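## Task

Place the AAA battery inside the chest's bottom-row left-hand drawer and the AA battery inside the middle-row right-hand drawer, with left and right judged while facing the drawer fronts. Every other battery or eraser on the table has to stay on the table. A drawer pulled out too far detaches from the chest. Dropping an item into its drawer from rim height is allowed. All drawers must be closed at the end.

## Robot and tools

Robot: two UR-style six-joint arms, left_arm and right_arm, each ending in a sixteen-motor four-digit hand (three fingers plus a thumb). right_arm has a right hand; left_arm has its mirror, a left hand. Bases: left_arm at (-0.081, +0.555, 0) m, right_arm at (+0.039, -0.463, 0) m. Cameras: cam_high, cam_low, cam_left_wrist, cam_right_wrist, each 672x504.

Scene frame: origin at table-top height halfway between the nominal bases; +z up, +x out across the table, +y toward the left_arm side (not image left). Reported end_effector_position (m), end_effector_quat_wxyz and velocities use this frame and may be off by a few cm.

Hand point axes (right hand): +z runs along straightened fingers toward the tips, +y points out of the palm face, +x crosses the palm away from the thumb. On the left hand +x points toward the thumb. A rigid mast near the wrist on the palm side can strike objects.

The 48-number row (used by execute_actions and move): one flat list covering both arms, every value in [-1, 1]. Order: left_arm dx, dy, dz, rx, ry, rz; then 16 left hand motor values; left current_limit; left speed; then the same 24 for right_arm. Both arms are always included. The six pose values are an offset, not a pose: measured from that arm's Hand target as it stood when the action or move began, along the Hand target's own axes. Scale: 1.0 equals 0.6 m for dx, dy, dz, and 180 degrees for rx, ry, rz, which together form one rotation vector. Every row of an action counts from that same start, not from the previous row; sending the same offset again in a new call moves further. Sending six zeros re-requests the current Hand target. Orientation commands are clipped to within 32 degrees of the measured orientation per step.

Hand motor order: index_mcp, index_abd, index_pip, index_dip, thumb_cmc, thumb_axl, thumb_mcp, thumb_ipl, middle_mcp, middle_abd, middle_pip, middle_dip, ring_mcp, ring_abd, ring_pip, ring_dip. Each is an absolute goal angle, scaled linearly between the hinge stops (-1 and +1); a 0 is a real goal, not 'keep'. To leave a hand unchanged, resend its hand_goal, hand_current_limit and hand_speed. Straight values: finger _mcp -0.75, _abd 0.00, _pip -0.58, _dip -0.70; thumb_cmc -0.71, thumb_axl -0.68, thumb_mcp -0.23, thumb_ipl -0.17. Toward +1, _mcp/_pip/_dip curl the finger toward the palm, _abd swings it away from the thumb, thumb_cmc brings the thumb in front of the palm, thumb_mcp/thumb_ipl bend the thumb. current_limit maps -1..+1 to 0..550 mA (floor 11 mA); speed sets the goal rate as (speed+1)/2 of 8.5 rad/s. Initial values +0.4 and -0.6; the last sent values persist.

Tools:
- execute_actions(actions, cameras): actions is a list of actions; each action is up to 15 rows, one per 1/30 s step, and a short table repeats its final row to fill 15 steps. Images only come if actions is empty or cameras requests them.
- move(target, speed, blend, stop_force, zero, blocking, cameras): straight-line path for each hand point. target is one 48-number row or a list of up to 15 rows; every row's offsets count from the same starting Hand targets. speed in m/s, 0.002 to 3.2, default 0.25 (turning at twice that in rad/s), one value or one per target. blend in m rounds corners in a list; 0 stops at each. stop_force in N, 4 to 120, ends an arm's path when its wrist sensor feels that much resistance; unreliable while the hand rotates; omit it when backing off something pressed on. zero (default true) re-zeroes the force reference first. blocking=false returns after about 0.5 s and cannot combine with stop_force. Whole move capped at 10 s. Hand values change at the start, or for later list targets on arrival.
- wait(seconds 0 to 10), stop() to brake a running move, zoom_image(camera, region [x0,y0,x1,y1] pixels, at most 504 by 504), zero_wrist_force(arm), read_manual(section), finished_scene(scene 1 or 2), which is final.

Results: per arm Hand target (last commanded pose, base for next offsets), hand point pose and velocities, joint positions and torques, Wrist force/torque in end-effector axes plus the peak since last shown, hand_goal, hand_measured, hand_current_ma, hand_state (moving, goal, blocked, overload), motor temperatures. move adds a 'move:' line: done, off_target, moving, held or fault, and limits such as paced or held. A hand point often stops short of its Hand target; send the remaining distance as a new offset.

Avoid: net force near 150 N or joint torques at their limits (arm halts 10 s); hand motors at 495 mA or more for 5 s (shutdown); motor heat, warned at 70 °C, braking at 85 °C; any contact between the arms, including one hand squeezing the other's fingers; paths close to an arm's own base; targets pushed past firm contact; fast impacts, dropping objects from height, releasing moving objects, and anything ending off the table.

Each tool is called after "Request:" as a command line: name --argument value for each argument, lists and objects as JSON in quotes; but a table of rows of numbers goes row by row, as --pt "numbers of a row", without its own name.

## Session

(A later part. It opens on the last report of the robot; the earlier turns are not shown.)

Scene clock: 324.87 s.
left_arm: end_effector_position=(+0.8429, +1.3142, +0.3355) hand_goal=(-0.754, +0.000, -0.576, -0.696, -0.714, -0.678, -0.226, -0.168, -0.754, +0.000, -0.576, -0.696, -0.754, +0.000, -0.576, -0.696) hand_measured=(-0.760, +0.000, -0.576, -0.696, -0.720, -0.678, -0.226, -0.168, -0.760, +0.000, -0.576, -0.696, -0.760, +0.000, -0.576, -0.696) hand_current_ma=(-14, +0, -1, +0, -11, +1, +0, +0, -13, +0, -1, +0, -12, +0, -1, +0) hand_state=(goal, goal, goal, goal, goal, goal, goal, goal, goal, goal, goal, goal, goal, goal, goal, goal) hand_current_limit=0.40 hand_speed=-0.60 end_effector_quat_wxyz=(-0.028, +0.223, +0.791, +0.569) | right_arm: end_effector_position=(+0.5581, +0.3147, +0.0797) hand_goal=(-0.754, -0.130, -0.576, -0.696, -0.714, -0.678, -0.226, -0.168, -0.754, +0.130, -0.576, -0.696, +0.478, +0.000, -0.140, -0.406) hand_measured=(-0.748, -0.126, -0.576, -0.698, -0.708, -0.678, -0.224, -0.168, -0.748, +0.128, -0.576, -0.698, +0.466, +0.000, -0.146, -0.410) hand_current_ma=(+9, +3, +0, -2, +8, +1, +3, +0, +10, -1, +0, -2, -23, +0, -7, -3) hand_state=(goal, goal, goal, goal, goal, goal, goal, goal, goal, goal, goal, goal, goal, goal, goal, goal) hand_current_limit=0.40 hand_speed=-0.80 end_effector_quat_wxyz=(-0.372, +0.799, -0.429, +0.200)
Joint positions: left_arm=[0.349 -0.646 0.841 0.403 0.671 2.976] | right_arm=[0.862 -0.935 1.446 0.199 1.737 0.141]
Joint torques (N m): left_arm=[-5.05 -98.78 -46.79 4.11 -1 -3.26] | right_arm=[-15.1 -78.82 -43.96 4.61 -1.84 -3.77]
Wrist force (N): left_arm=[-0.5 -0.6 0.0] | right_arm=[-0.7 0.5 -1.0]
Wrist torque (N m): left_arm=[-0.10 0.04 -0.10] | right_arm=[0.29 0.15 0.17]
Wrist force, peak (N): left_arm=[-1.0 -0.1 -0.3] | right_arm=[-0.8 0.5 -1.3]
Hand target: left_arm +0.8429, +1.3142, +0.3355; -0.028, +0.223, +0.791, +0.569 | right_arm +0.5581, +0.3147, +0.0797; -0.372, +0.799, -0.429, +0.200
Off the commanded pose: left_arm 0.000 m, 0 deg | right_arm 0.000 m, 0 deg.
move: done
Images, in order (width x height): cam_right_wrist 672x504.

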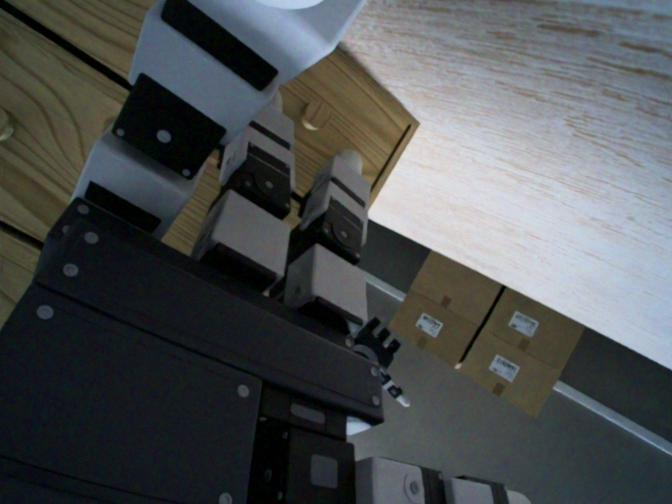

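Request:
move --target '[0,0,0,0,0,0,-0.754,0,-0.576,-0.696,-0.714,-0.678,-0.226,-0.168,-0.754,0,-0.576,-0.696,-0.754,0,-0.576,-0.696,0.4,-0.6,0,0.0064,0.0054,0,0,0,-0.754,-0.13,-0.576,-0.696,-0.714,-0.678,-0.226,-0.168,-0.754,0.13,-0.576,-0.696,0.479,0,-0.139,-0.406,0.4,-0.8]' --speed 0.03

Request:
move --target '[0,0,0,0,0,0,-0.754,0,-0.576,-0.696,-0.714,-0.678,-0.226,-0.168,-0.754,0,-0.576,-0.696,-0.754,0,-0.576,-0.696,0.4,-0.6,0,0,0,0,0,0,-0.754,0.16,-0.576,-0.696,-0.714,-0.678,-0.226,-0.168,-0.754,-0.16,-0.576,-0.696,0.479,0,-0.139,-0.406,0.5,-0.85]' --speed 0.05 --cameras '["cam_right_wrist"]'

Request:
zoom_image --camera "cam_right_wrist" --region '[180, 60, 430, 270]'

Scene clock: 342.73 s.
left_arm: end_effector_position=(+0.8429, +1.3142, +0.3355) hand_goal=(-0.754, +0.000, -0.576, -0.696, -0.714, -0.678, -0.226, -0.168, -0.754, +0.000, -0.576, -0.696, -0.754, +0.000, -0.576, -0.696) hand_measured=(-0.760, +0.000, -0.576, -0.696, -0.720, -0.678, -0.226, -0.168, -0.760, +0.000, -0.576, -0.696, -0.760, +0.000, -0.576, -0.696) hand_current_ma=(-14, +0, -1, +0, -11, +1, +0, +0, -13, +0, -1, +0, -12, +0, -1, +0) hand_state=(goal, goal, goal, goal, goal, goal, goal, goal, goal, goal, goal, goal, goal, goal, goal, goal) hand_current_limit=0.40 hand_speed=-0.60 end_effector_quat_wxyz=(-0.028, +0.223, +0.791, +0.569) | right_arm: end_effector_position=(+0.5581, +0.3147, +0.0750) hand_goal=(-0.754, -0.130, -0.576, -0.696, -0.714, -0.678, -0.226, -0.168, -0.754, +0.130, -0.576, -0.696, +0.478, +0.000, -0.140, -0.406) hand_measured=(-0.748, -0.126, -0.576, -0.698, -0.708, -0.678, -0.224, -0.168, -0.748, +0.128, -0.576, -0.698, +0.466, +0.000, -0.146, -0.410) hand_current_ma=(+9, +3, +0, -2, +8, +1, +3, +0, +10, -1, +0, -2, -23, +0, -7, -3) hand_state=(goal, goal, goal, goal, goal, goal, goal, goal, goal, goal, goal, goal, goal, goal, goal, goal) hand_current_limit=0.40 hand_speed=-0.80 end_effector_quat_wxyz=(-0.372, +0.799, -0.429, +0.200)
Joint positions: left_arm=[0.349 -0.646 0.841 0.403 0.671 2.976] | right_arm=[0.862 -0.931 1.449 0.192 1.737 0.141]
Joint torques (N m): left_arm=[-4.98 -98.66 -46.53 4.18 -0.94 -3.18] | right_arm=[-14.7 -81.16 -22.56 -2.17 -1.71 -3.78]
Wrist force (N): left_arm=[-0.3 -0.2 -0.2] | right_arm=[-0.7 0.6 0.2]
Wrist torque (N m): left_arm=[-0.02 0.03 -0.11] | right_arm=[0.24 0.13 0.16]
Wrist force, peak (N): left_arm=[-1.0 -0.2 -0.2] | right_arm=[-1.0 0.3 -1.6]
Hand target: left_arm +0.8429, +1.3142, +0.3355; -0.028, +0.223, +0.791, +0.569 | right_arm +0.5581, +0.3147, +0.0747; -0.372, +0.799, -0.429, +0.200
Off the commanded pose: left_arm 0.000 m, 0 deg | right_arm 0.000 m, 0 deg.
move: done

Scene clock: 343.30 s.
left_arm: end_effector_position=(+0.8429, +1.3142, +0.3355) hand_goal=(-0.754, +0.000, -0.576, -0.696, -0.714, -0.678, -0.226, -0.168, -0.754, +0.000, -0.576, -0.696, -0.754, +0.000, -0.576, -0.696) hand_measured=(-0.760, +0.000, -0.576, -0.696, -0.720, -0.678, -0.226, -0.168, -0.760, +0.000, -0.576, -0.696, -0.760, +0.000, -0.576, -0.696) hand_current_ma=(-14, +0, -1, +0, -11, +1, +0, +0, -13, +0, -1, +0, -12, +0, -1, +0) hand_state=(goal, goal, goal, goal, goal, goal, goal, goal, goal, goal, goal, goal, goal, goal, goal, goal) hand_current_limit=0.40 hand_speed=-0.60 end_effector_quat_wxyz=(-0.028, +0.223, +0.791, +0.569) | right_arm: end_effector_position=(+0.5581, +0.3147, +0.0747) hand_goal=(-0.754, +0.160, -0.576, -0.696, -0.714, -0.678, -0.226, -0.168, -0.754, -0.160, -0.576, -0.696, +0.478, +0.000, -0.140, -0.406) hand_measured=(-0.746, +0.066, -0.574, -0.698, -0.708, -0.678, -0.224, -0.168, -0.744, -0.042, -0.574, -0.698, +0.466, +0.000, -0.146, -0.410) hand_current_ma=(+14, -261, +1, -1, +8, +1, +3, +0, +17, +346, +2, -1, -23, +0, -7, -3) hand_state=(goal, moving, goal, goal, goal, goal, goal, goal, goal, moving, goal, goal, goal, goal, goal, goal) hand_current_limit=0.50 hand_speed=-0.85 end_effector_quat_wxyz=(-0.372, +0.799, -0.429, +0.200)
Joint positions: left_arm=[0.349 -0.646 0.841 0.403 0.671 2.976] | right_arm=[0.862 -0.931 1.449 0.192 1.737 0.141]
Joint torques (N m): left_arm=[-7.17 -97.54 -47.12 4.28 -1.25 -3.14] | right_arm=[-15.47 -78.4 -23.09 -1.8 -1.83 -3.96]
Wrist force (N): left_arm=[-0.6 -0.1 0.0] | right_arm=[-0.3 0.5 0.0]
Wrist torque (N m): left_arm=[-0.02 0.08 -0.14] | right_arm=[0.19 0.24 0.20]
Wrist force, peak (N): left_arm=[-0.6 -0.2 0.3] | right_arm=[0.1 0.3 -1.3]
Hand target: left_arm +0.8429, +1.3142, +0.3355; -0.028, +0.223, +0.791, +0.569 | right_arm +0.5581, +0.3147, +0.0747; -0.372, +0.799, -0.429, +0.200
Off the commanded pose: left_arm 0.000 m, 0 deg | right_arm 0.000 m, 0 deg.
move: done
Images, in order (width x height): cam_right_wrist 672x504.

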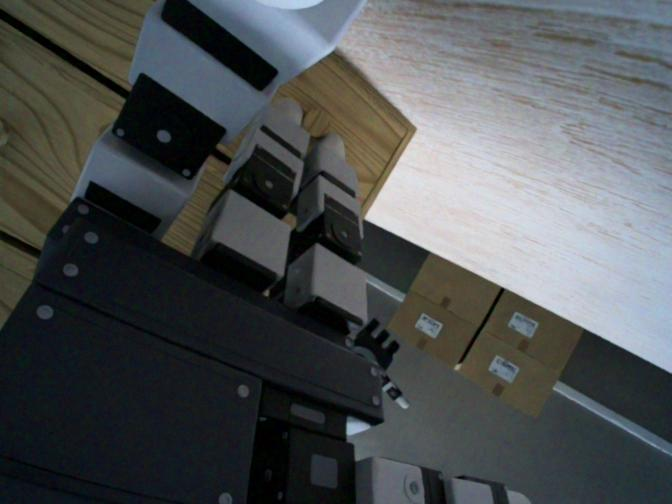

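Scaled by 2.016 from the camera's 672x504 image, which has a finer 960x720 frame.

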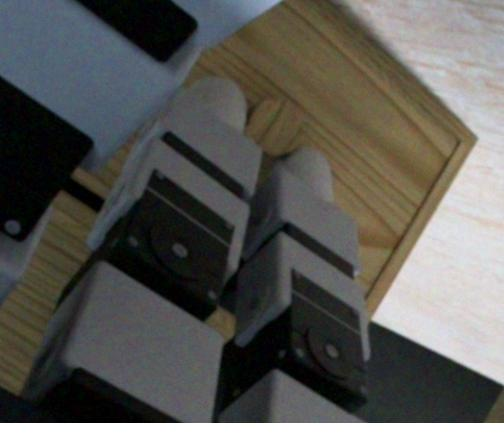

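Request:
move --target '[0,0,0,0,0,0,-0.754,0,-0.576,-0.696,-0.714,-0.678,-0.226,-0.168,-0.754,0,-0.576,-0.696,-0.754,0,-0.576,-0.696,0.4,-0.6,0,0.091,-0.1085,0,0,0,-0.754,0.16,-0.576,-0.696,-0.714,-0.678,-0.226,-0.168,-0.754,-0.16,-0.576,-0.696,0.479,0,-0.139,-0.406,0.5,-0.85]' --speed 0.06 --stop_force 14 --cameras '["cam_high","cam_right_wrist"]'

Request:
zoom_image --camera "cam_high" --region '[150, 170, 340, 360]'

Scene clock: 350.30 s.
left_arm: end_effector_position=(+0.8429, +1.3142, +0.3355) hand_goal=(-0.754, +0.000, -0.576, -0.696, -0.714, -0.678, -0.226, -0.168, -0.754, +0.000, -0.576, -0.696, -0.754, +0.000, -0.576, -0.696) hand_measured=(-0.760, +0.000, -0.576, -0.696, -0.720, -0.678, -0.226, -0.168, -0.760, +0.000, -0.576, -0.696, -0.760, +0.000, -0.576, -0.696) hand_current_ma=(-14, +0, -1, +0, -11, +1, +0, +0, -13, +0, -1, +0, -12, +0, -1, +0) hand_state=(goal, goal, goal, goal, goal, goal, goal, goal, goal, goal, goal, goal, goal, goal, goal, goal) hand_current_limit=0.40 hand_speed=-0.60 end_effector_quat_wxyz=(-0.028, +0.223, +0.791, +0.569) | right_arm: end_effector_position=(+0.4873, +0.2678, +0.0747) hand_goal=(-0.754, +0.160, -0.576, -0.696, -0.714, -0.678, -0.226, -0.168, -0.754, -0.160, -0.576, -0.696, +0.478, +0.000, -0.140, -0.406) hand_measured=(-0.744, +0.066, -0.574, -0.698, -0.708, -0.678, -0.224, -0.168, -0.744, -0.044, -0.574, -0.696, +0.466, +0.000, -0.146, -0.410) hand_current_ma=(+14, -257, +1, -1, +8, +1, +3, +0, +17, +339, +2, -1, -23, +0, -7, -3) hand_state=(goal, blocked, goal, goal, goal, goal, goal, goal, goal, blocked, goal, goal, goal, goal, goal, goal) hand_current_limit=0.50 hand_speed=-0.85 end_effector_quat_wxyz=(-0.372, +0.799, -0.429, +0.200)
Joint positions: left_arm=[0.349 -0.646 0.841 0.403 0.671 2.976] | right_arm=[0.888 -1.039 1.633 0.119 1.757 0.158]
Joint torques (N m): left_arm=[-7.31 -98.56 -46.94 3.9 -0.95 -2.99] | right_arm=[16.17 -100.49 -21 -1.8 2.81 3.62]
Wrist force (N): left_arm=[-0.4 -0.2 0.2] | right_arm=[-1.1 0.5 0.7]
Wrist torque (N m): left_arm=[-0.06 0.04 -0.11] | right_arm=[0.09 0.19 -0.15]
Wrist force, peak (N): left_arm=[-1.1 0.0 0.0] | right_arm=[-1.4 0.8 0.9]
Hand target: left_arm +0.8429, +1.3142, +0.3355; -0.028, +0.223, +0.791, +0.569 | right_arm +0.4873, +0.2678, +0.0747; -0.372, +0.799, -0.429, +0.200
Off the commanded pose: left_arm 0.000 m, 0 deg | right_arm 0.000 m, 0 deg.
move: done
Images, in order (width x height): cam_high 672x504, cam_right_wrist 672x504.

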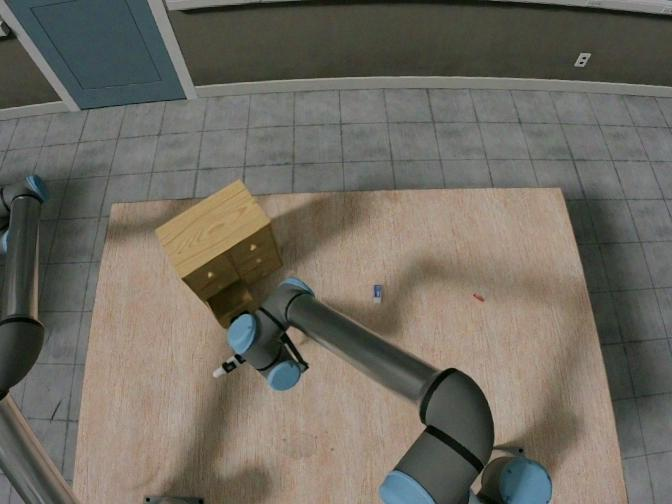

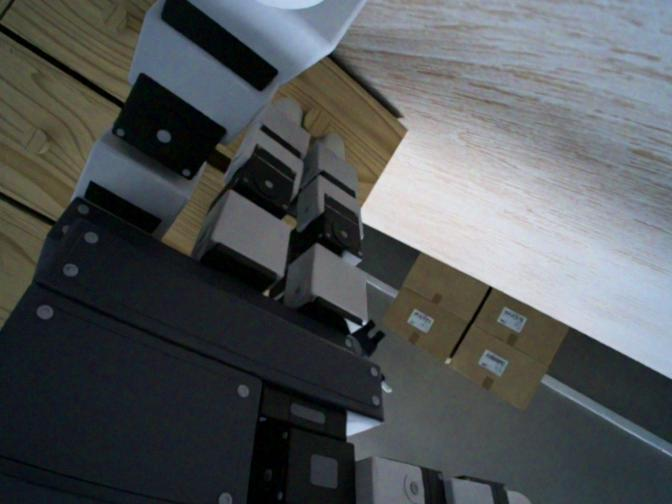

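Scaled by 2.653 from the camera's 672x504 image, which has a finer 960x720 frame.

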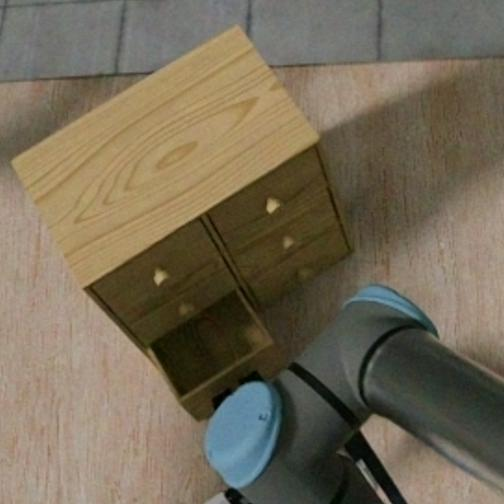

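Request:
move --target '[0,0,0,0,0,0,-0.754,0,-0.576,-0.696,-0.714,-0.678,-0.226,-0.168,-0.754,0,-0.576,-0.696,-0.754,0,-0.576,-0.696,0.4,-0.6,0,0,0,0,0,0,-0.754,-0.13,-0.576,-0.696,-0.714,-0.678,-0.226,-0.168,-0.754,0.13,-0.576,-0.696,0.479,0,-0.139,-0.406,0.4,-0.8]' --speed 0.06

Request:
move --pt "0 0 0 0 0 0 -0.754 0 -0.576 -0.696 -0.714 -0.678 -0.226 -0.168 -0.754 0 -0.576 -0.696 -0.754 0 -0.576 -0.696 0.4 -0.6 0 0.0535 -0.0638 0 0 0 -0.754 -0.13 -0.576 -0.696 -0.714 -0.678 -0.226 -0.168 -0.754 0.13 -0.576 -0.696 0.479 0 -0.139 -0.406 0.4 -0.8" --pt "0 0 0 0 0 0 -0.754 0 -0.576 -0.696 -0.714 -0.678 -0.226 -0.168 -0.754 0 -0.576 -0.696 -0.754 0 -0.576 -0.696 0.4 -0.6 0.2684 -0.0234 -0.3488 0 0 0 -0.754 -0.13 -0.576 -0.696 -0.714 -0.678 -0.226 -0.168 -0.754 0.13 -0.576 -0.696 0.479 0 -0.139 -0.406 0.4 -0.8" --speed '[0.12,0.3]' --blend '[0.01,0]'

Request:
move --target '[0,0,0,0,0,0,-0.754,0,-0.576,-0.696,-0.714,-0.678,-0.226,-0.168,-0.754,0,-0.576,-0.696,-0.754,0,-0.576,-0.696,0.4,-0.6,0.9628,0.3257,-0.2323,-0.1104,-0.0592,-0.0706,-0.754,-0.13,-0.576,-0.696,-0.714,-0.678,-0.226,-0.168,-0.754,0.13,-0.576,-0.696,0.479,0,-0.139,-0.406,0.4,-0.8]' --speed 0.3 --cameras '["cam_high","cam_right_wrist"]'

Request:
zoom_image --camera "cam_high" --region '[150, 170, 340, 360]'

Scene clock: 374.30 s.
left_arm: end_effector_position=(+0.8429, +1.3142, +0.3355) hand_goal=(-0.754, +0.000, -0.576, -0.696, -0.714, -0.678, -0.226, -0.168, -0.754, +0.000, -0.576, -0.696, -0.754, +0.000, -0.576, -0.696) hand_measured=(-0.760, +0.000, -0.576, -0.696, -0.720, -0.678, -0.226, -0.168, -0.760, +0.000, -0.576, -0.696, -0.760, +0.000, -0.576, -0.696) hand_current_ma=(-14, +0, -1, +0, -11, +1, +0, +0, -13, +0, -1, +0, -12, +0, -1, +0) hand_state=(goal, goal, goal, goal, goal, goal, goal, goal, goal, goal, goal, goal, goal, goal, goal, goal) hand_current_limit=0.40 hand_speed=-0.60 end_effector_quat_wxyz=(-0.028, +0.223, +0.791, +0.569) | right_arm: end_effector_position=(+0.4873, +0.2678, +0.0748) hand_goal=(-0.754, -0.130, -0.576, -0.696, -0.714, -0.678, -0.226, -0.168, -0.754, +0.130, -0.576, -0.696, +0.478, +0.000, -0.140, -0.406) hand_measured=(-0.744, -0.126, -0.574, -0.698, -0.708, -0.678, -0.224, -0.168, -0.744, +0.124, -0.574, -0.696, +0.466, +0.000, -0.146, -0.410) hand_current_ma=(+14, +3, +1, -1, +8, +1, +3, +0, +17, -6, +2, -1, -23, +0, -7, -3) hand_state=(goal, goal, goal, goal, goal, goal, goal, goal, goal, goal, goal, goal, goal, goal, goal, goal) hand_current_limit=0.40 hand_speed=-0.80 end_effector_quat_wxyz=(-0.372, +0.799, -0.429, +0.200)
Joint positions: left_arm=[0.349 -0.646 0.841 0.403 0.671 2.976] | right_arm=[0.888 -1.039 1.633 0.119 1.757 0.158]
Joint torques (N m): left_arm=[-6.29 -97.06 -46.56 3.96 -0.81 -3.31] | right_arm=[16.91 -99.24 -21.29 -2.07 2.7 3.44]
Wrist force (N): left_arm=[-0.2 0.1 0.3] | right_arm=[-1.0 0.1 0.0]
Wrist torque (N m): left_arm=[-0.03 0.01 -0.10] | right_arm=[0.18 0.16 -0.14]
Wrist force, peak (N): left_arm=[-0.7 -0.4 0.4] | right_arm=[-1.1 1.1 1.0]
Hand target: left_arm +0.8429, +1.3142, +0.3355; -0.028, +0.223, +0.791, +0.569 | right_arm +0.4873, +0.2678, +0.0747; -0.372, +0.799, -0.429, +0.200
Off the commanded pose: left_arm 0.000 m, 0 deg | right_arm 0.000 m, 0 deg.
move: done

Scene clock: 376.30 s.
left_arm: end_effector_position=(+0.8429, +1.3142, +0.3355) hand_goal=(-0.754, +0.000, -0.576, -0.696, -0.714, -0.678, -0.226, -0.168, -0.754, +0.000, -0.576, -0.696, -0.754, +0.000, -0.576, -0.696) hand_measured=(-0.760, +0.000, -0.576, -0.696, -0.720, -0.678, -0.226, -0.168, -0.760, +0.000, -0.576, -0.696, -0.760, +0.000, -0.576, -0.696) hand_current_ma=(-14, +0, -1, +0, -11, +1, +0, +0, -13, +0, -1, +0, -12, +0, -1, +0) hand_state=(goal, goal, goal, goal, goal, goal, goal, goal, goal, goal, goal, goal, goal, goal, goal, goal) hand_current_limit=0.40 hand_speed=-0.60 end_effector_quat_wxyz=(-0.028, +0.223, +0.791, +0.569) | right_arm: end_effector_position=(+0.4501, +0.0503, +0.2200) hand_goal=(-0.754, -0.130, -0.576, -0.696, -0.714, -0.678, -0.226, -0.168, -0.754, +0.130, -0.576, -0.696, +0.478, +0.000, -0.140, -0.406) hand_measured=(-0.744, -0.126, -0.574, -0.698, -0.708, -0.678, -0.224, -0.168, -0.744, +0.126, -0.574, -0.696, +0.466, +0.000, -0.146, -0.410) hand_current_ma=(+14, +3, +1, -1, +8, +1, +3, +0, +17, -3, +2, -1, -23, +0, -7, -3) hand_state=(goal, goal, goal, goal, goal, goal, goal, goal, goal, goal, goal, goal, goal, goal, goal, goal) hand_current_limit=0.40 hand_speed=-0.80 end_effector_quat_wxyz=(-0.372, +0.799, -0.429, +0.200)
Joint positions: left_arm=[0.349 -0.646 0.841 0.403 0.671 2.976] | right_arm=[0.653 -1.474 1.937 0.236 1.578 0.005]
Joint torques (N m): left_arm=[-7.26 -99.08 -46.57 4.06 -1.27 -3.15] | right_arm=[-14.25 -65.11 -23.95 4.53 -2.25 -3.63]
Wrist force (N): left_arm=[-0.4 -0.3 0.0] | right_arm=[-1.2 0.4 -0.3]
Wrist torque (N m): left_arm=[-0.05 0.05 -0.11] | right_arm=[0.26 0.18 0.10]
Wrist force, peak (N): left_arm=[-0.8 -0.1 0.5] | right_arm=[-2.5 0.8 0.0]
Hand target: left_arm +0.8429, +1.3142, +0.3355; -0.028, +0.223, +0.791, +0.569 | right_arm +0.4501, +0.0501, +0.2201; -0.372, +0.799, -0.429, +0.200
Off the commanded pose: left_arm 0.000 m, 0 deg | right_arm 0.000 m, 0 deg.
move: done

Scene clock: 379.23 s.
left_arm: end_effector_position=(+0.8429, +1.3142, +0.3355) hand_goal=(-0.754, +0.000, -0.576, -0.696, -0.714, -0.678, -0.226, -0.168, -0.754, +0.000, -0.576, -0.696, -0.754, +0.000, -0.576, -0.696) hand_measured=(-0.760, +0.000, -0.576, -0.696, -0.720, -0.678, -0.226, -0.168, -0.760, +0.000, -0.576, -0.696, -0.760, +0.000, -0.576, -0.696) hand_current_ma=(-14, +0, -1, +0, -11, +1, +0, +0, -13, +0, -1, +0, -12, +0, -1, +0) hand_state=(goal, goal, goal, goal, goal, goal, goal, goal, goal, goal, goal, goal, goal, goal, goal, goal) hand_current_limit=0.40 hand_speed=-0.60 end_effector_quat_wxyz=(-0.028, +0.223, +0.791, +0.569) | right_arm: end_effector_position=(+0.5753, -0.5597, +0.1604) hand_goal=(-0.754, -0.130, -0.576, -0.696, -0.714, -0.678, -0.226, -0.168, -0.754, +0.130, -0.576, -0.696, +0.478, +0.000, -0.140, -0.406) hand_measured=(-0.744, -0.128, -0.574, -0.698, -0.708, -0.678, -0.224, -0.168, -0.744, +0.126, -0.574, -0.696, +0.466, +0.000, -0.146, -0.410) hand_current_ma=(+14, +2, +1, -1, +8, +1, +3, +0, +17, -3, +2, -1, -23, +0, -7, -3) hand_state=(goal, goal, goal, goal, goal, goal, goal, goal, goal, goal, goal, goal, goal, goal, goal, goal) hand_current_limit=0.40 hand_speed=-0.80 end_effector_quat_wxyz=(-0.243, +0.908, -0.330, +0.089)
Joint positions: left_arm=[0.349 -0.646 0.841 0.403 0.671 2.976] | right_arm=[-0.545 -1.277 1.923 0.871 1.05 -1.464]
Joint torques (N m): left_arm=[-8.78 -99.17 -46.18 3.99 -0.95 -3.11] | right_arm=[-15.13 -46.17 -38.1 7.29 1.12 -3.85]
Wrist force (N): left_arm=[-0.5 -0.4 0.4] | right_arm=[-0.6 0.0 0.2]
Wrist torque (N m): left_arm=[-0.10 0.07 -0.12] | right_arm=[0.15 0.10 0.11]
Wrist force, peak (N): left_arm=[-0.9 0.1 0.0] | right_arm=[-2.3 -0.3 0.1]
Hand target: left_arm +0.8429, +1.3142, +0.3355; -0.028, +0.223, +0.791, +0.569 | right_arm +0.5754, -0.5599, +0.1604; -0.243, +0.908, -0.330, +0.089
Off the commanded pose: left_arm 0.000 m, 0 deg | right_arm 0.000 m, 0 deg.
move: done
Images, in order (width x height): cam_high 672x504, cam_right_wrist 672x504.

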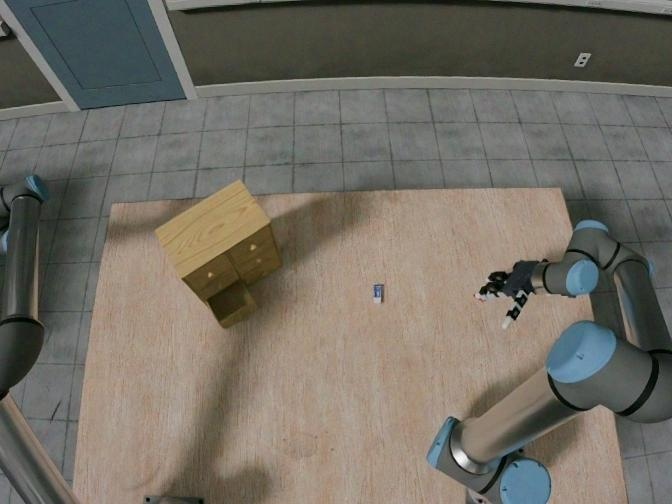

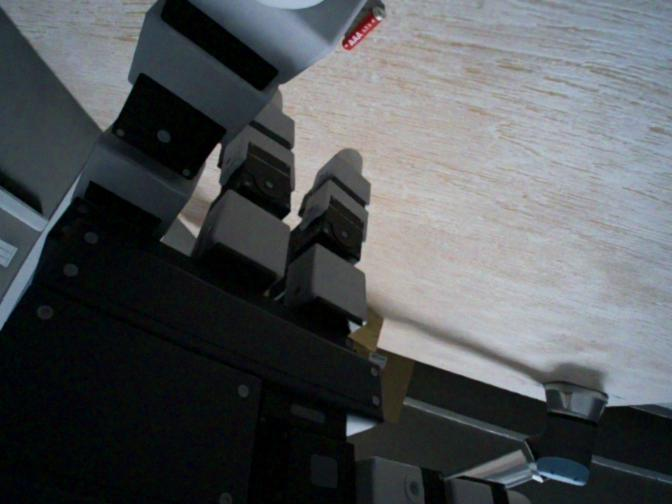

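Scaled by 2.653 from the camera's 672x504 image, which has a finer 960x720 frame.

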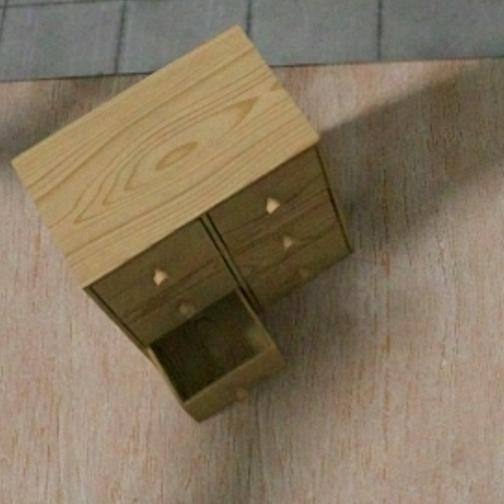

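Request:
zoom_image --camera "cam_right_wrist" --region '[320, 0, 420, 75]'

Scaled by 5.040 from the camera's 672x504 image, which has a finer 960x720 frame.

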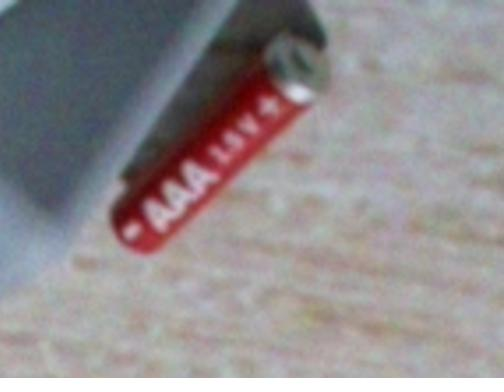

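Request:
move --target '[0,0,0,0,0,0,-0.754,0,-0.576,-0.696,-0.714,-0.678,-0.226,-0.168,-0.754,0,-0.576,-0.696,-0.754,0,-0.576,-0.696,0.4,-0.6,0.006,0.0541,0.0774,0,-0.0056,-0.0096,-0.754,-0.13,-0.576,-0.696,-0.714,-0.678,-0.226,-0.168,-0.754,0.13,-0.576,-0.696,0.479,0,-0.139,-0.406,0.4,-0.8]' --speed 0.12 --cameras '["cam_right_wrist"]'

Request:
zoom_image --camera "cam_right_wrist" --region '[260, 40, 420, 190]'

Scene clock: 399.13 s.
left_arm: end_effector_position=(+0.8429, +1.3142, +0.3355) hand_goal=(-0.754, +0.000, -0.576, -0.696, -0.714, -0.678, -0.226, -0.168, -0.754, +0.000, -0.576, -0.696, -0.754, +0.000, -0.576, -0.696) hand_measured=(-0.760, +0.000, -0.576, -0.696, -0.720, -0.678, -0.226, -0.168, -0.760, +0.000, -0.576, -0.696, -0.760, +0.000, -0.576, -0.696) hand_current_ma=(-14, +0, -1, +0, -11, +1, +0, +0, -13, +0, -1, +0, -12, +0, -1, +0) hand_state=(goal, goal, goal, goal, goal, goal, goal, goal, goal, goal, goal, goal, goal, goal, goal, goal) hand_current_limit=0.40 hand_speed=-0.60 end_effector_quat_wxyz=(-0.028, +0.223, +0.791, +0.569) | right_arm: end_effector_position=(+0.5750, -0.5659, +0.1042) hand_goal=(-0.754, -0.130, -0.576, -0.696, -0.714, -0.678, -0.226, -0.168, -0.754, +0.130, -0.576, -0.696, +0.478, +0.000, -0.140, -0.406) hand_measured=(-0.744, -0.128, -0.574, -0.698, -0.708, -0.678, -0.224, -0.168, -0.744, +0.126, -0.574, -0.696, +0.466, +0.000, -0.146, -0.410) hand_current_ma=(+14, +2, +1, -1, +8, +1, +3, +0, +17, -3, +2, -1, -23, +0, -7, -3) hand_state=(goal, goal, goal, goal, goal, goal, goal, goal, goal, goal, goal, goal, goal, goal, goal, goal) hand_current_limit=0.40 hand_speed=-0.80 end_effector_quat_wxyz=(-0.244, +0.913, -0.314, +0.084)
Joint positions: left_arm=[0.349 -0.646 0.841 0.403 0.671 2.976] | right_arm=[-0.554 -1.205 1.955 0.793 1.049 -1.514]
Joint torques (N m): left_arm=[-10.05 -97.93 -46.73 3.76 -1.02 -2.78] | right_arm=[-15.43 -48.81 -14.33 0.84 -3.21 -3.83]
Wrist force (N): left_arm=[-0.2 -0.3 -0.5] | right_arm=[-0.8 -0.1 0.0]
Wrist torque (N m): left_arm=[-0.02 0.01 -0.09] | right_arm=[0.17 0.10 0.10]
Wrist force, peak (N): left_arm=[-0.8 -0.3 0.6] | right_arm=[-1.0 -0.3 -0.5]
Hand target: left_arm +0.8429, +1.3142, +0.3355; -0.028, +0.223, +0.791, +0.569 | right_arm +0.5750, -0.5660, +0.1039; -0.244, +0.913, -0.314, +0.084
Off the commanded pose: left_arm 0.000 m, 0 deg | right_arm 0.000 m, 0 deg.
move: done
Images, in order (width x height): cam_right_wrist 672x504.

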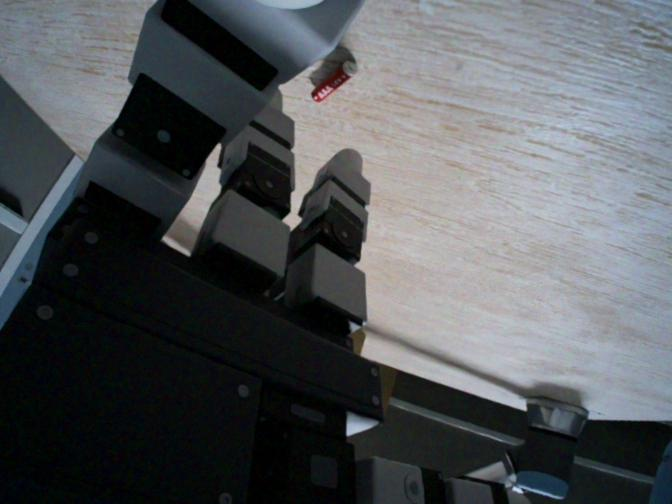

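Scaled by 3.150 from the camera's 672x504 image, which has a finer 960x720 frame.

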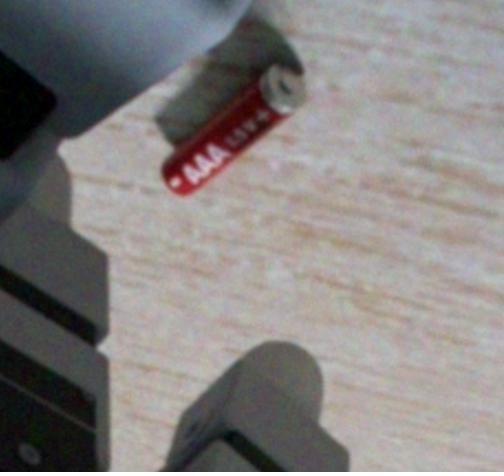

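Request:
move --target '[0,0,0,0,0,0,-0.754,0,-0.576,-0.696,-0.714,-0.678,-0.226,-0.168,-0.754,0,-0.576,-0.696,-0.754,0,-0.576,-0.696,0.4,-0.6,0.008,0.0285,0.0468,0,-0.0056,-0.0096,-0.754,-0.13,-0.576,-0.696,-0.714,-0.678,-0.226,-0.168,-0.754,0.13,-0.576,-0.696,0.479,0,-0.139,-0.406,0.4,-0.8]' --speed 0.06 --cameras '["cam_right_wrist"]'

Request:
zoom_image --camera "cam_right_wrist" --region '[240, 40, 400, 190]'

Scene clock: 413.27 s.
left_arm: end_effector_position=(+0.8429, +1.3142, +0.3355) hand_goal=(-0.754, +0.000, -0.576, -0.696, -0.714, -0.678, -0.226, -0.168, -0.754, +0.000, -0.576, -0.696, -0.754, +0.000, -0.576, -0.696) hand_measured=(-0.760, +0.000, -0.576, -0.696, -0.720, -0.678, -0.226, -0.168, -0.760, +0.000, -0.576, -0.696, -0.760, +0.000, -0.576, -0.696) hand_current_ma=(-14, +0, -1, +0, -11, +1, +0, +0, -13, +0, -1, +0, -12, +0, -1, +0) hand_state=(goal, goal, goal, goal, goal, goal, goal, goal, goal, goal, goal, goal, goal, goal, goal, goal) hand_current_limit=0.40 hand_speed=-0.60 end_effector_quat_wxyz=(-0.028, +0.223, +0.791, +0.569) | right_arm: end_effector_position=(+0.5783, -0.5695, +0.0713) hand_goal=(-0.754, -0.130, -0.576, -0.696, -0.714, -0.678, -0.226, -0.168, -0.754, +0.130, -0.576, -0.696, +0.478, +0.000, -0.140, -0.406) hand_measured=(-0.744, -0.128, -0.574, -0.698, -0.708, -0.678, -0.224, -0.168, -0.744, +0.126, -0.574, -0.696, +0.466, +0.000, -0.146, -0.410) hand_current_ma=(+14, +2, +1, -1, +8, +1, +3, +0, +17, -3, +2, -1, -23, +0, -7, -3) hand_state=(goal, goal, goal, goal, goal, goal, goal, goal, goal, goal, goal, goal, goal, goal, goal, goal) hand_current_limit=0.40 hand_speed=-0.80 end_effector_quat_wxyz=(-0.246, +0.919, -0.298, +0.080)
Joint positions: left_arm=[0.349 -0.646 0.841 0.403 0.671 2.976] | right_arm=[-0.555 -1.153 1.96 0.757 1.048 -1.555]
Joint torques (N m): left_arm=[-11.36 -98.93 -47.11 3.82 -1.03 -3.02] | right_arm=[-14.48 -50.63 -12.31 1.08 -3.22 -3.9]
Wrist force (N): left_arm=[-0.4 -0.3 0.1] | right_arm=[-0.7 0.0 -0.2]
Wrist torque (N m): left_arm=[-0.05 0.05 -0.11] | right_arm=[0.17 0.13 0.08]
Wrist force, peak (N): left_arm=[-1.1 -0.1 0.2] | right_arm=[-0.9 -0.4 -0.6]
Hand target: left_arm +0.8429, +1.3142, +0.3355; -0.028, +0.223, +0.791, +0.569 | right_arm +0.5783, -0.5696, +0.0710; -0.246, +0.919, -0.298, +0.080
Off the commanded pose: left_arm 0.000 m, 0 deg | right_arm 0.000 m, 0 deg.
move: done
Images, in order (width x height): cam_right_wrist 672x504.

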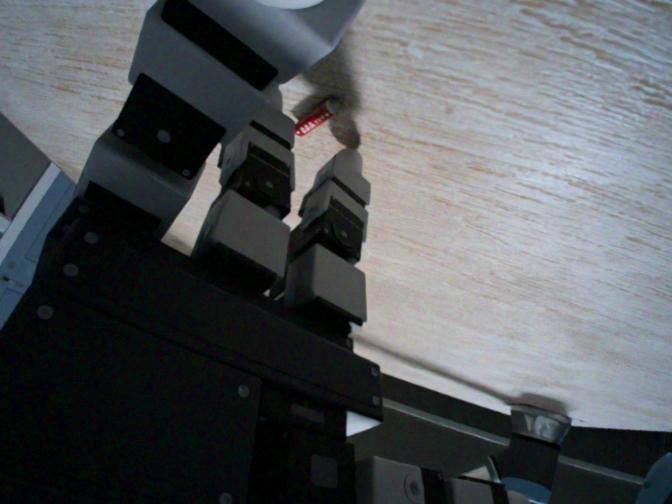

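Scaled by 3.150 from the camera's 672x504 image, which has a finer 960x720 frame.

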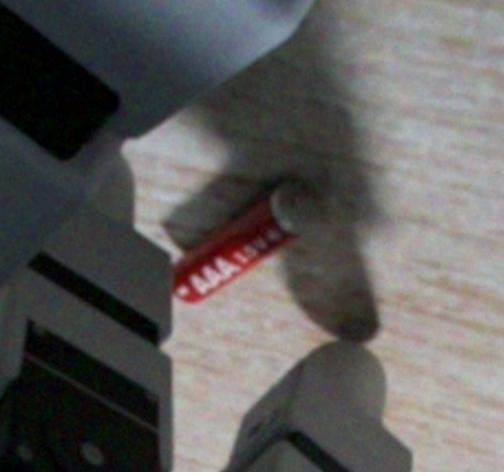

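Request:
move --target '[0,0,0,0,0,0,-0.754,0,-0.576,-0.696,-0.714,-0.678,-0.226,-0.168,-0.754,0,-0.576,-0.696,-0.754,0,-0.576,-0.696,0.4,-0.6,0,0.0021,0.0036,0,0,0,-0.754,-0.13,-0.576,-0.696,-0.714,-0.678,-0.226,-0.168,-0.754,0.13,-0.576,-0.696,0.479,0,-0.139,-0.406,0.4,-0.8]' --speed 0.01 --stop_force 4

Request:
move --target '[0,0,0,0,0,0,-0.754,0,-0.576,-0.696,-0.714,-0.678,-0.226,-0.168,-0.754,0,-0.576,-0.696,-0.754,0,-0.576,-0.696,0.4,-0.6,0,0,0,0,0,0,-0.754,0.2,-0.576,-0.696,-0.714,-0.678,-0.226,-0.168,-0.754,-0.2,-0.576,-0.696,0.479,0,-0.139,-0.406,0.4,-0.92]' --speed 0.02 --cameras '["cam_right_wrist"]'

Request:
zoom_image --camera "cam_right_wrist" --region '[240, 40, 400, 190]'

Scene clock: 425.90 s.
left_arm: end_effector_position=(+0.8429, +1.3142, +0.3355) hand_goal=(-0.754, +0.000, -0.576, -0.696, -0.714, -0.678, -0.226, -0.168, -0.754, +0.000, -0.576, -0.696, -0.754, +0.000, -0.576, -0.696) hand_measured=(-0.760, +0.000, -0.576, -0.696, -0.720, -0.678, -0.226, -0.168, -0.760, +0.000, -0.576, -0.696, -0.760, +0.000, -0.576, -0.696) hand_current_ma=(-14, +0, -1, +0, -11, +1, +0, +0, -13, +0, -1, +0, -12, +0, -1, +0) hand_state=(goal, goal, goal, goal, goal, goal, goal, goal, goal, goal, goal, goal, goal, goal, goal, goal) hand_current_limit=0.40 hand_speed=-0.60 end_effector_quat_wxyz=(-0.028, +0.223, +0.791, +0.569) | right_arm: end_effector_position=(+0.5783, -0.5696, +0.0686) hand_goal=(-0.754, -0.130, -0.576, -0.696, -0.714, -0.678, -0.226, -0.168, -0.754, +0.130, -0.576, -0.696, +0.478, +0.000, -0.140, -0.406) hand_measured=(-0.746, -0.128, -0.574, -0.698, -0.708, -0.678, -0.224, -0.168, -0.744, +0.128, -0.574, -0.696, +0.466, +0.000, -0.146, -0.410) hand_current_ma=(+14, +2, +1, -1, +8, +1, +3, +0, +16, -3, +2, -1, -23, +0, -7, -3) hand_state=(goal, goal, goal, goal, goal, goal, goal, goal, goal, goal, goal, goal, goal, goal, goal, goal) hand_current_limit=0.40 hand_speed=-0.80 end_effector_quat_wxyz=(-0.246, +0.919, -0.298, +0.080)
Joint positions: left_arm=[0.349 -0.646 0.841 0.403 0.671 2.976] | right_arm=[-0.555 -1.15 1.961 0.752 1.048 -1.556]
Joint torques (N m): left_arm=[-11.71 -98.53 -46.49 3.82 -0.88 -2.94] | right_arm=[-13.79 -50.63 -12.59 1.12 -3.12 -3.74]
Wrist force (N): left_arm=[-0.1 -0.6 0.2] | right_arm=[-0.8 -0.5 -4.9]
Wrist torque (N m): left_arm=[-0.09 0.01 -0.07] | right_arm=[0.56 0.16 0.08]
Wrist force, peak (N): left_arm=[-1.1 0.1 0.0] | right_arm=[-1.0 -0.9 -5.2]
Hand target: left_arm +0.8429, +1.3142, +0.3355; -0.028, +0.223, +0.791, +0.569 | right_arm +0.5783, -0.5696, +0.0686; -0.246, +0.919, -0.298, +0.080
Off the commanded pose: left_arm 0.000 m, 0 deg | right_arm 0.000 m, 0 deg.
move: contact (right_arm)

Scene clock: 426.97 s.
left_arm: end_effector_position=(+0.8429, +1.3142, +0.3355) hand_goal=(-0.754, +0.000, -0.576, -0.696, -0.714, -0.678, -0.226, -0.168, -0.754, +0.000, -0.576, -0.696, -0.754, +0.000, -0.576, -0.696) hand_measured=(-0.760, +0.000, -0.576, -0.696, -0.720, -0.678, -0.226, -0.168, -0.760, +0.000, -0.576, -0.696, -0.760, +0.000, -0.576, -0.696) hand_current_ma=(-14, +0, -1, +0, -11, +1, +0, +0, -13, +0, -1, +0, -12, +0, -1, +0) hand_state=(goal, goal, goal, goal, goal, goal, goal, goal, goal, goal, goal, goal, goal, goal, goal, goal) hand_current_limit=0.40 hand_speed=-0.60 end_effector_quat_wxyz=(-0.028, +0.223, +0.791, +0.569) | right_arm: end_effector_position=(+0.5783, -0.5696, +0.0686) hand_goal=(-0.754, +0.200, -0.576, -0.696, -0.714, -0.678, -0.226, -0.168, -0.754, -0.200, -0.576, -0.696, +0.478, +0.000, -0.140, -0.406) hand_measured=(-0.752, +0.096, -0.576, -0.698, -0.708, -0.678, -0.224, -0.168, -0.752, -0.094, -0.576, -0.696, +0.466, +0.000, -0.146, -0.410) hand_current_ma=(+3, -300, +0, -1, +8, +1, +3, +0, +3, +312, +0, -1, -23, +0, -7, -3) hand_state=(goal, moving, goal, goal, goal, goal, goal, goal, goal, moving, goal, goal, goal, goal, goal, goal) hand_current_limit=0.40 hand_speed=-0.92 end_effector_quat_wxyz=(-0.246, +0.919, -0.298, +0.080)
Joint positions: left_arm=[0.349 -0.646 0.841 0.403 0.671 2.976] | right_arm=[-0.555 -1.15 1.961 0.752 1.048 -1.556]
Joint torques (N m): left_arm=[-13.31 -97.78 -46.63 3.79 -0.66 -3.08] | right_arm=[-12.59 -58.05 -14.52 4.02 -2.65 -3.94]
Wrist force (N): left_arm=[-0.8 -0.1 0.2] | right_arm=[-0.6 0.1 -0.2]
Wrist torque (N m): left_arm=[-0.05 0.10 -0.14] | right_arm=[0.19 0.12 0.09]
Wrist force, peak (N): left_arm=[-0.5 0.2 -0.8] | right_arm=[-1.1 -0.8 -5.4]
Hand target: left_arm +0.8429, +1.3142, +0.3355; -0.028, +0.223, +0.791, +0.569 | right_arm +0.5783, -0.5696, +0.0686; -0.246, +0.919, -0.298, +0.080
Off the commanded pose: left_arm 0.000 m, 0 deg | right_arm 0.000 m, 0 deg.
move: done
Images, in order (width x height): cam_right_wrist 672x504.

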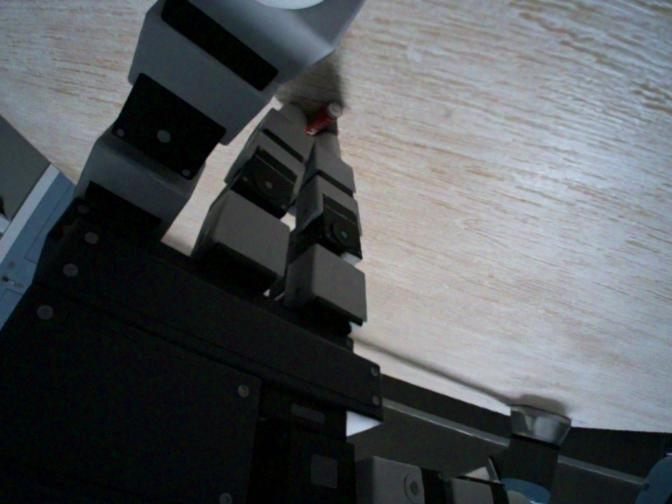

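Scaled by 3.150 from the camera's 672x504 image, which has a finer 960x720 frame.

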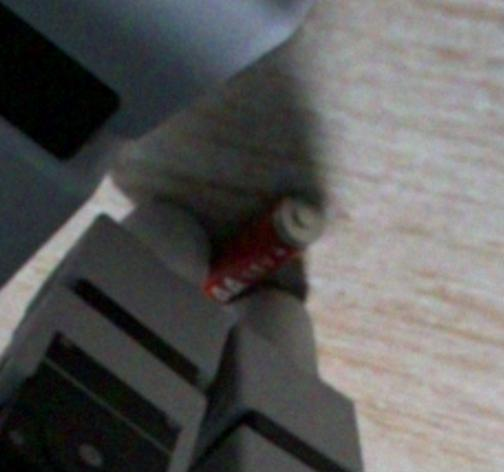

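Request:
move --target '[0,0,0,0,0,0,-0.754,0,-0.576,-0.696,-0.714,-0.678,-0.226,-0.168,-0.754,0,-0.576,-0.696,-0.754,0,-0.576,-0.696,0.4,-0.6,0,-0.05,-0.0866,0,0,0,-0.754,0.2,-0.576,-0.696,-0.714,-0.678,-0.226,-0.168,-0.754,-0.2,-0.576,-0.696,0.479,0,-0.139,-0.406,0.4,-0.92]' --speed 0.08 --cameras '["cam_right_wrist"]'

Request:
zoom_image --camera "cam_right_wrist" --region '[240, 40, 400, 190]'

Scene clock: 432.27 s.
left_arm: end_effector_position=(+0.8429, +1.3142, +0.3355) hand_goal=(-0.754, +0.000, -0.576, -0.696, -0.714, -0.678, -0.226, -0.168, -0.754, +0.000, -0.576, -0.696, -0.754, +0.000, -0.576, -0.696) hand_measured=(-0.760, +0.000, -0.576, -0.696, -0.720, -0.678, -0.226, -0.168, -0.760, +0.000, -0.576, -0.696, -0.760, +0.000, -0.576, -0.696) hand_current_ma=(-14, +0, -1, +0, -11, +1, +0, +0, -13, +0, -1, +0, -12, +0, -1, +0) hand_state=(goal, goal, goal, goal, goal, goal, goal, goal, goal, goal, goal, goal, goal, goal, goal, goal) hand_current_limit=0.40 hand_speed=-0.60 end_effector_quat_wxyz=(-0.028, +0.223, +0.791, +0.569) | right_arm: end_effector_position=(+0.5783, -0.5695, +0.1283) hand_goal=(-0.754, +0.200, -0.576, -0.696, -0.714, -0.678, -0.226, -0.168, -0.754, -0.200, -0.576, -0.696, +0.478, +0.000, -0.140, -0.406) hand_measured=(-0.750, +0.096, -0.576, -0.698, -0.708, -0.678, -0.224, -0.168, -0.750, -0.094, -0.576, -0.696, +0.466, +0.000, -0.146, -0.410) hand_current_ma=(+4, -289, +0, -1, +8, +1, +3, +0, +6, +301, +0, -1, -23, +0, -7, -3) hand_state=(goal, blocked, goal, goal, goal, goal, goal, goal, goal, blocked, goal, goal, goal, goal, goal, goal) hand_current_limit=0.40 hand_speed=-0.92 end_effector_quat_wxyz=(-0.246, +0.919, -0.298, +0.080)
Joint positions: left_arm=[0.349 -0.646 0.841 0.403 0.671 2.976] | right_arm=[-0.555 -1.222 1.929 0.856 1.048 -1.555]
Joint torques (N m): left_arm=[-13.59 -98.52 -46.78 3.97 -0.89 -2.98] | right_arm=[2.61 -78.06 -37 7.11 -0.22 -2.62]
Wrist force (N): left_arm=[-0.3 -0.2 0.1] | right_arm=[-0.7 -0.3 -0.1]
Wrist torque (N m): left_arm=[-0.05 0.04 -0.11] | right_arm=[0.12 0.12 0.08]
Wrist force, peak (N): left_arm=[-0.9 0.0 0.0] | right_arm=[-1.0 0.3 0.6]
Hand target: left_arm +0.8429, +1.3142, +0.3355; -0.028, +0.223, +0.791, +0.569 | right_arm +0.5783, -0.5695, +0.1286; -0.246, +0.919, -0.298, +0.080
Off the commanded pose: left_arm 0.000 m, 0 deg | right_arm 0.000 m, 0 deg.
move: done
Images, in order (width x height): cam_right_wrist 672x504.

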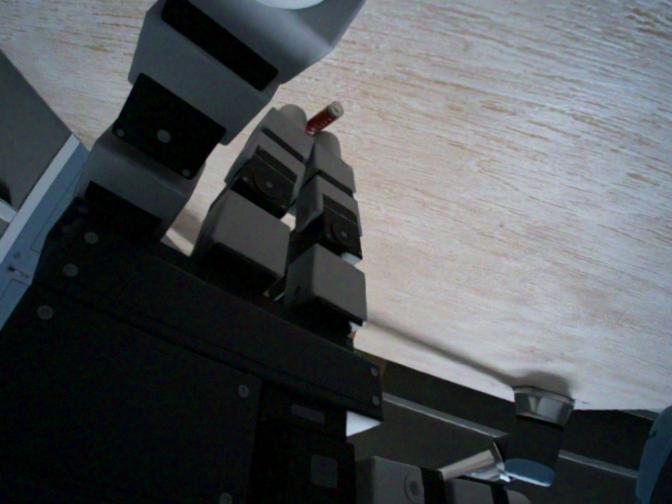

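Scaled by 3.150 from the camera's 672x504 image, which has a finer 960x720 frame.

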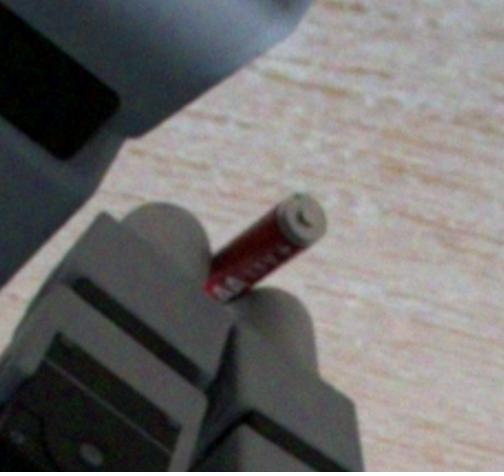

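Request:
move --target '[0,0,0,0,0,0,-0.754,0,-0.576,-0.696,-0.714,-0.678,-0.226,-0.168,-0.754,0,-0.576,-0.696,-0.754,0,-0.576,-0.696,0.4,-0.6,-0.945,-0.9758,0.3798,0,0.0569,0.0986,-0.754,0.2,-0.576,-0.696,-0.714,-0.678,-0.226,-0.168,-0.754,-0.2,-0.576,-0.696,0.479,0,-0.139,-0.406,0.4,-0.92]' --speed 0.3 --cameras '["cam_right_wrist","cam_high"]'

Request:
zoom_image --camera "cam_right_wrist" --region '[180, 40, 430, 250]'

Request:
zoom_image --camera "cam_high" --region '[150, 170, 340, 360]'

Scene clock: 460.43 s.
left_arm: end_effector_position=(+0.8429, +1.3142, +0.3355) hand_goal=(-0.754, +0.000, -0.576, -0.696, -0.714, -0.678, -0.226, -0.168, -0.754, +0.000, -0.576, -0.696, -0.754, +0.000, -0.576, -0.696) hand_measured=(-0.760, +0.000, -0.576, -0.696, -0.720, -0.678, -0.226, -0.168, -0.760, +0.000, -0.576, -0.696, -0.760, +0.000, -0.576, -0.696) hand_current_ma=(-14, +0, -1, +0, -11, +1, +0, +0, -13, +0, -1, +0, -12, +0, -1, +0) hand_state=(goal, goal, goal, goal, goal, goal, goal, goal, goal, goal, goal, goal, goal, goal, goal, goal) hand_current_limit=0.40 hand_speed=-0.60 end_effector_quat_wxyz=(-0.028, +0.223, +0.791, +0.569) | right_arm: end_effector_position=(+0.4843, +0.2660, +0.2236) hand_goal=(-0.754, +0.200, -0.576, -0.696, -0.714, -0.678, -0.226, -0.168, -0.754, -0.200, -0.576, -0.696, +0.478, +0.000, -0.140, -0.406) hand_measured=(-0.750, +0.096, -0.576, -0.698, -0.708, -0.678, -0.224, -0.168, -0.748, -0.094, -0.576, -0.696, +0.466, +0.000, -0.146, -0.410) hand_current_ma=(+5, -289, +0, -1, +8, +1, +3, +0, +7, +301, +0, -1, -23, +0, -7, -3) hand_state=(goal, blocked, goal, goal, goal, goal, goal, goal, goal, blocked, goal, goal, goal, goal, goal, goal) hand_current_limit=0.40 hand_speed=-0.92 end_effector_quat_wxyz=(-0.228, +0.851, -0.457, +0.122)
Joint positions: left_arm=[0.349 -0.646 0.841 0.403 0.671 2.976] | right_arm=[0.863 -0.992 1.268 0.783 1.679 0.19]
Joint torques (N m): left_arm=[-14.44 -97.77 -47.5 3.99 -0.77 -3.2] | right_arm=[17.01 -79.63 -46.5 5.65 2.78 3.63]
Wrist force (N): left_arm=[-0.3 0.1 0.0] | right_arm=[-0.7 0.1 0.0]
Wrist torque (N m): left_arm=[0.00 0.03 -0.12] | right_arm=[0.15 0.08 -0.13]
Wrist force, peak (N): left_arm=[-1.0 0.1 0.2] | right_arm=[-2.5 -0.5 0.1]
Hand target: left_arm +0.8429, +1.3142, +0.3355; -0.028, +0.223, +0.791, +0.569 | right_arm +0.4843, +0.2661, +0.2236; -0.228, +0.851, -0.457, +0.122
Off the commanded pose: left_arm 0.000 m, 0 deg | right_arm 0.000 m, 0 deg.
move: done
Images, in order (width x height): cam_high 672x504, cam_right_wrist 672x504.

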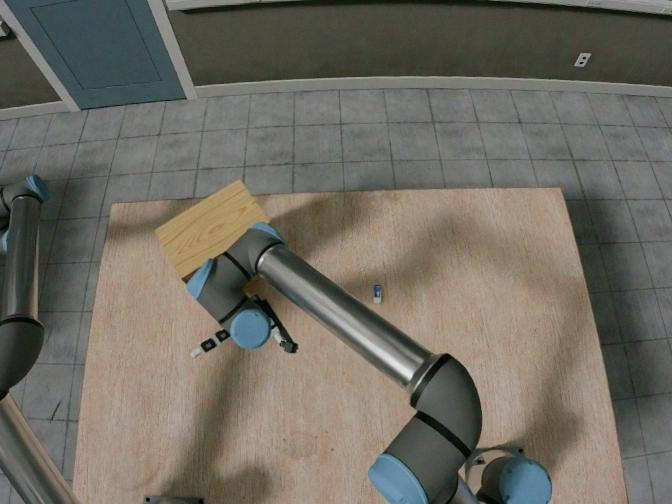

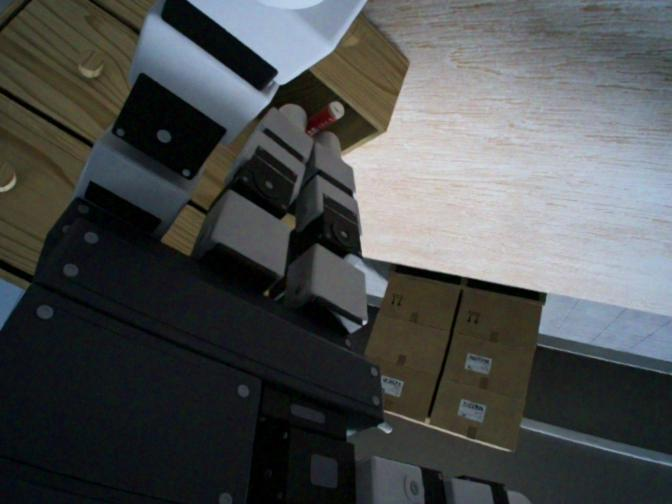

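Scaled by 2.016 from the camera's 672x504 image, which has a finer 960x720 frame.

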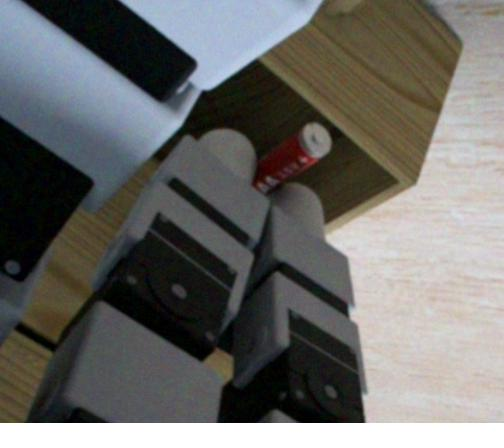

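Scaled by 2.653 from the camera's 672x504 image, which has a finer 960x720 frame.

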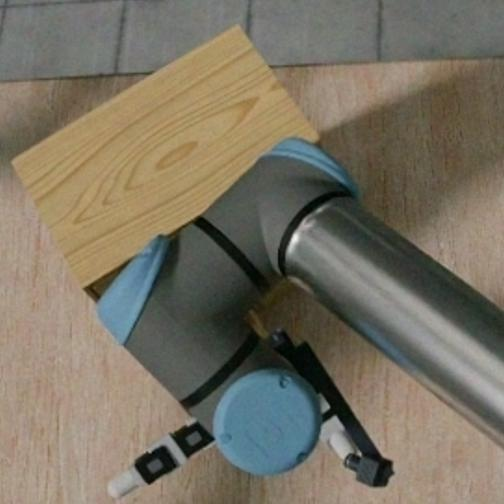

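Request:
move --pt "0 0 0 0 0 0 -0.754 0 -0.576 -0.696 -0.714 -0.678 -0.226 -0.168 -0.754 0 -0.576 -0.696 -0.754 0 -0.576 -0.696 0.4 -0.6 0 -0.0572 0.0677 0 0 0 -0.754 0.2 -0.576 -0.696 -0.714 -0.678 -0.226 -0.168 -0.754 -0.2 -0.576 -0.696 0.479 0 -0.139 -0.406 0.4 -0.92" --pt "0 0 0 0 0 0 -0.754 0 -0.576 -0.696 -0.714 -0.678 -0.226 -0.168 -0.754 0 -0.576 -0.696 -0.754 0 -0.576 -0.696 0.4 -0.6 0 -0.0741 0.1217 0 0 0 -0.754 0.2 -0.576 -0.696 -0.714 -0.678 -0.226 -0.168 -0.754 -0.2 -0.576 -0.696 0.479 0 -0.139 -0.406 0.4 -0.92" --speed '[0.08,0.06]' --blend '[0.01,0]' --cameras '["cam_right_wrist"]'

Request:
zoom_image --camera "cam_right_wrist" --region '[180, 40, 430, 250]'

Scene clock: 484.17 s.
left_arm: end_effector_position=(+0.8429, +1.3142, +0.3355) hand_goal=(-0.754, +0.000, -0.576, -0.696, -0.714, -0.678, -0.226, -0.168, -0.754, +0.000, -0.576, -0.696, -0.754, +0.000, -0.576, -0.696) hand_measured=(-0.760, +0.000, -0.576, -0.696, -0.720, -0.678, -0.226, -0.168, -0.760, +0.000, -0.576, -0.696, -0.760, +0.000, -0.576, -0.696) hand_current_ma=(-14, +0, -1, +0, -11, +1, +0, +0, -13, +0, -1, +0, -12, +0, -1, +0) hand_state=(goal, goal, goal, goal, goal, goal, goal, goal, goal, goal, goal, goal, goal, goal, goal, goal) hand_current_limit=0.40 hand_speed=-0.60 end_effector_quat_wxyz=(-0.028, +0.223, +0.791, +0.569) | right_arm: end_effector_position=(+0.5466, +0.3074, +0.1827) hand_goal=(-0.754, +0.200, -0.576, -0.696, -0.714, -0.678, -0.226, -0.168, -0.754, -0.200, -0.576, -0.696, +0.478, +0.000, -0.140, -0.406) hand_measured=(-0.750, +0.096, -0.576, -0.698, -0.708, -0.678, -0.224, -0.168, -0.748, -0.094, -0.576, -0.696, +0.466, +0.000, -0.146, -0.410) hand_current_ma=(+5, -289, +0, -1, +8, +1, +3, +0, +7, +301, +0, -1, -23, +0, -7, -3) hand_state=(goal, blocked, goal, goal, goal, goal, goal, goal, goal, blocked, goal, goal, goal, goal, goal, goal) hand_current_limit=0.40 hand_speed=-0.92 end_effector_quat_wxyz=(-0.228, +0.851, -0.457, +0.122)
Joint positions: left_arm=[0.349 -0.646 0.841 0.403 0.671 2.976] | right_arm=[0.844 -0.855 1.112 0.799 1.67 0.173]
Joint torques (N m): left_arm=[-15.96 -98.57 -47.19 3.74 -0.83 -2.91] | right_arm=[-14.29 -87.66 -46.76 0.45 -2.1 -3.69]
Wrist force (N): left_arm=[-0.2 -0.1 0.0] | right_arm=[-0.5 0.2 0.4]
Wrist torque (N m): left_arm=[-0.02 0.02 -0.10] | right_arm=[0.13 0.07 0.14]
Wrist force, peak (N): left_arm=[-1.0 0.3 -0.4] | right_arm=[-0.9 0.7 -0.5]
Hand target: left_arm +0.8429, +1.3142, +0.3355; -0.028, +0.223, +0.791, +0.569 | right_arm +0.5468, +0.3075, +0.1825; -0.228, +0.851, -0.457, +0.122
Off the commanded pose: left_arm 0.000 m, 0 deg | right_arm 0.000 m, 0 deg.
move: done
Images, in order (width x height): cam_right_wrist 672x504.

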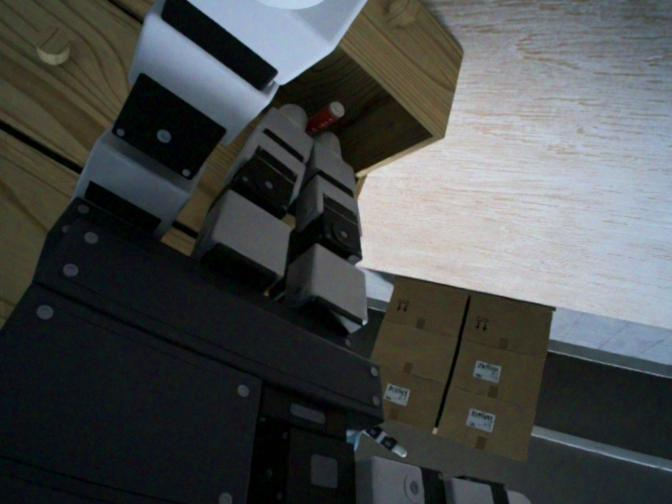

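Scaled by 2.016 from the camera's 672x504 image, which has a finer 960x720 frame.

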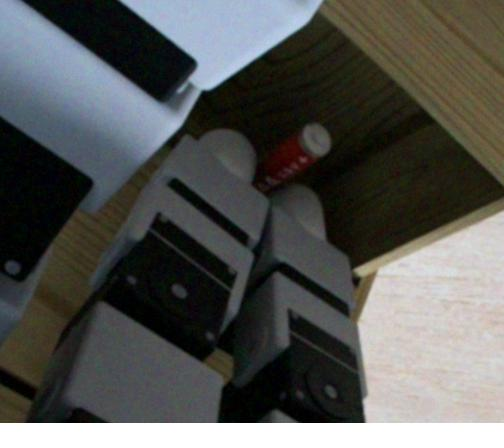

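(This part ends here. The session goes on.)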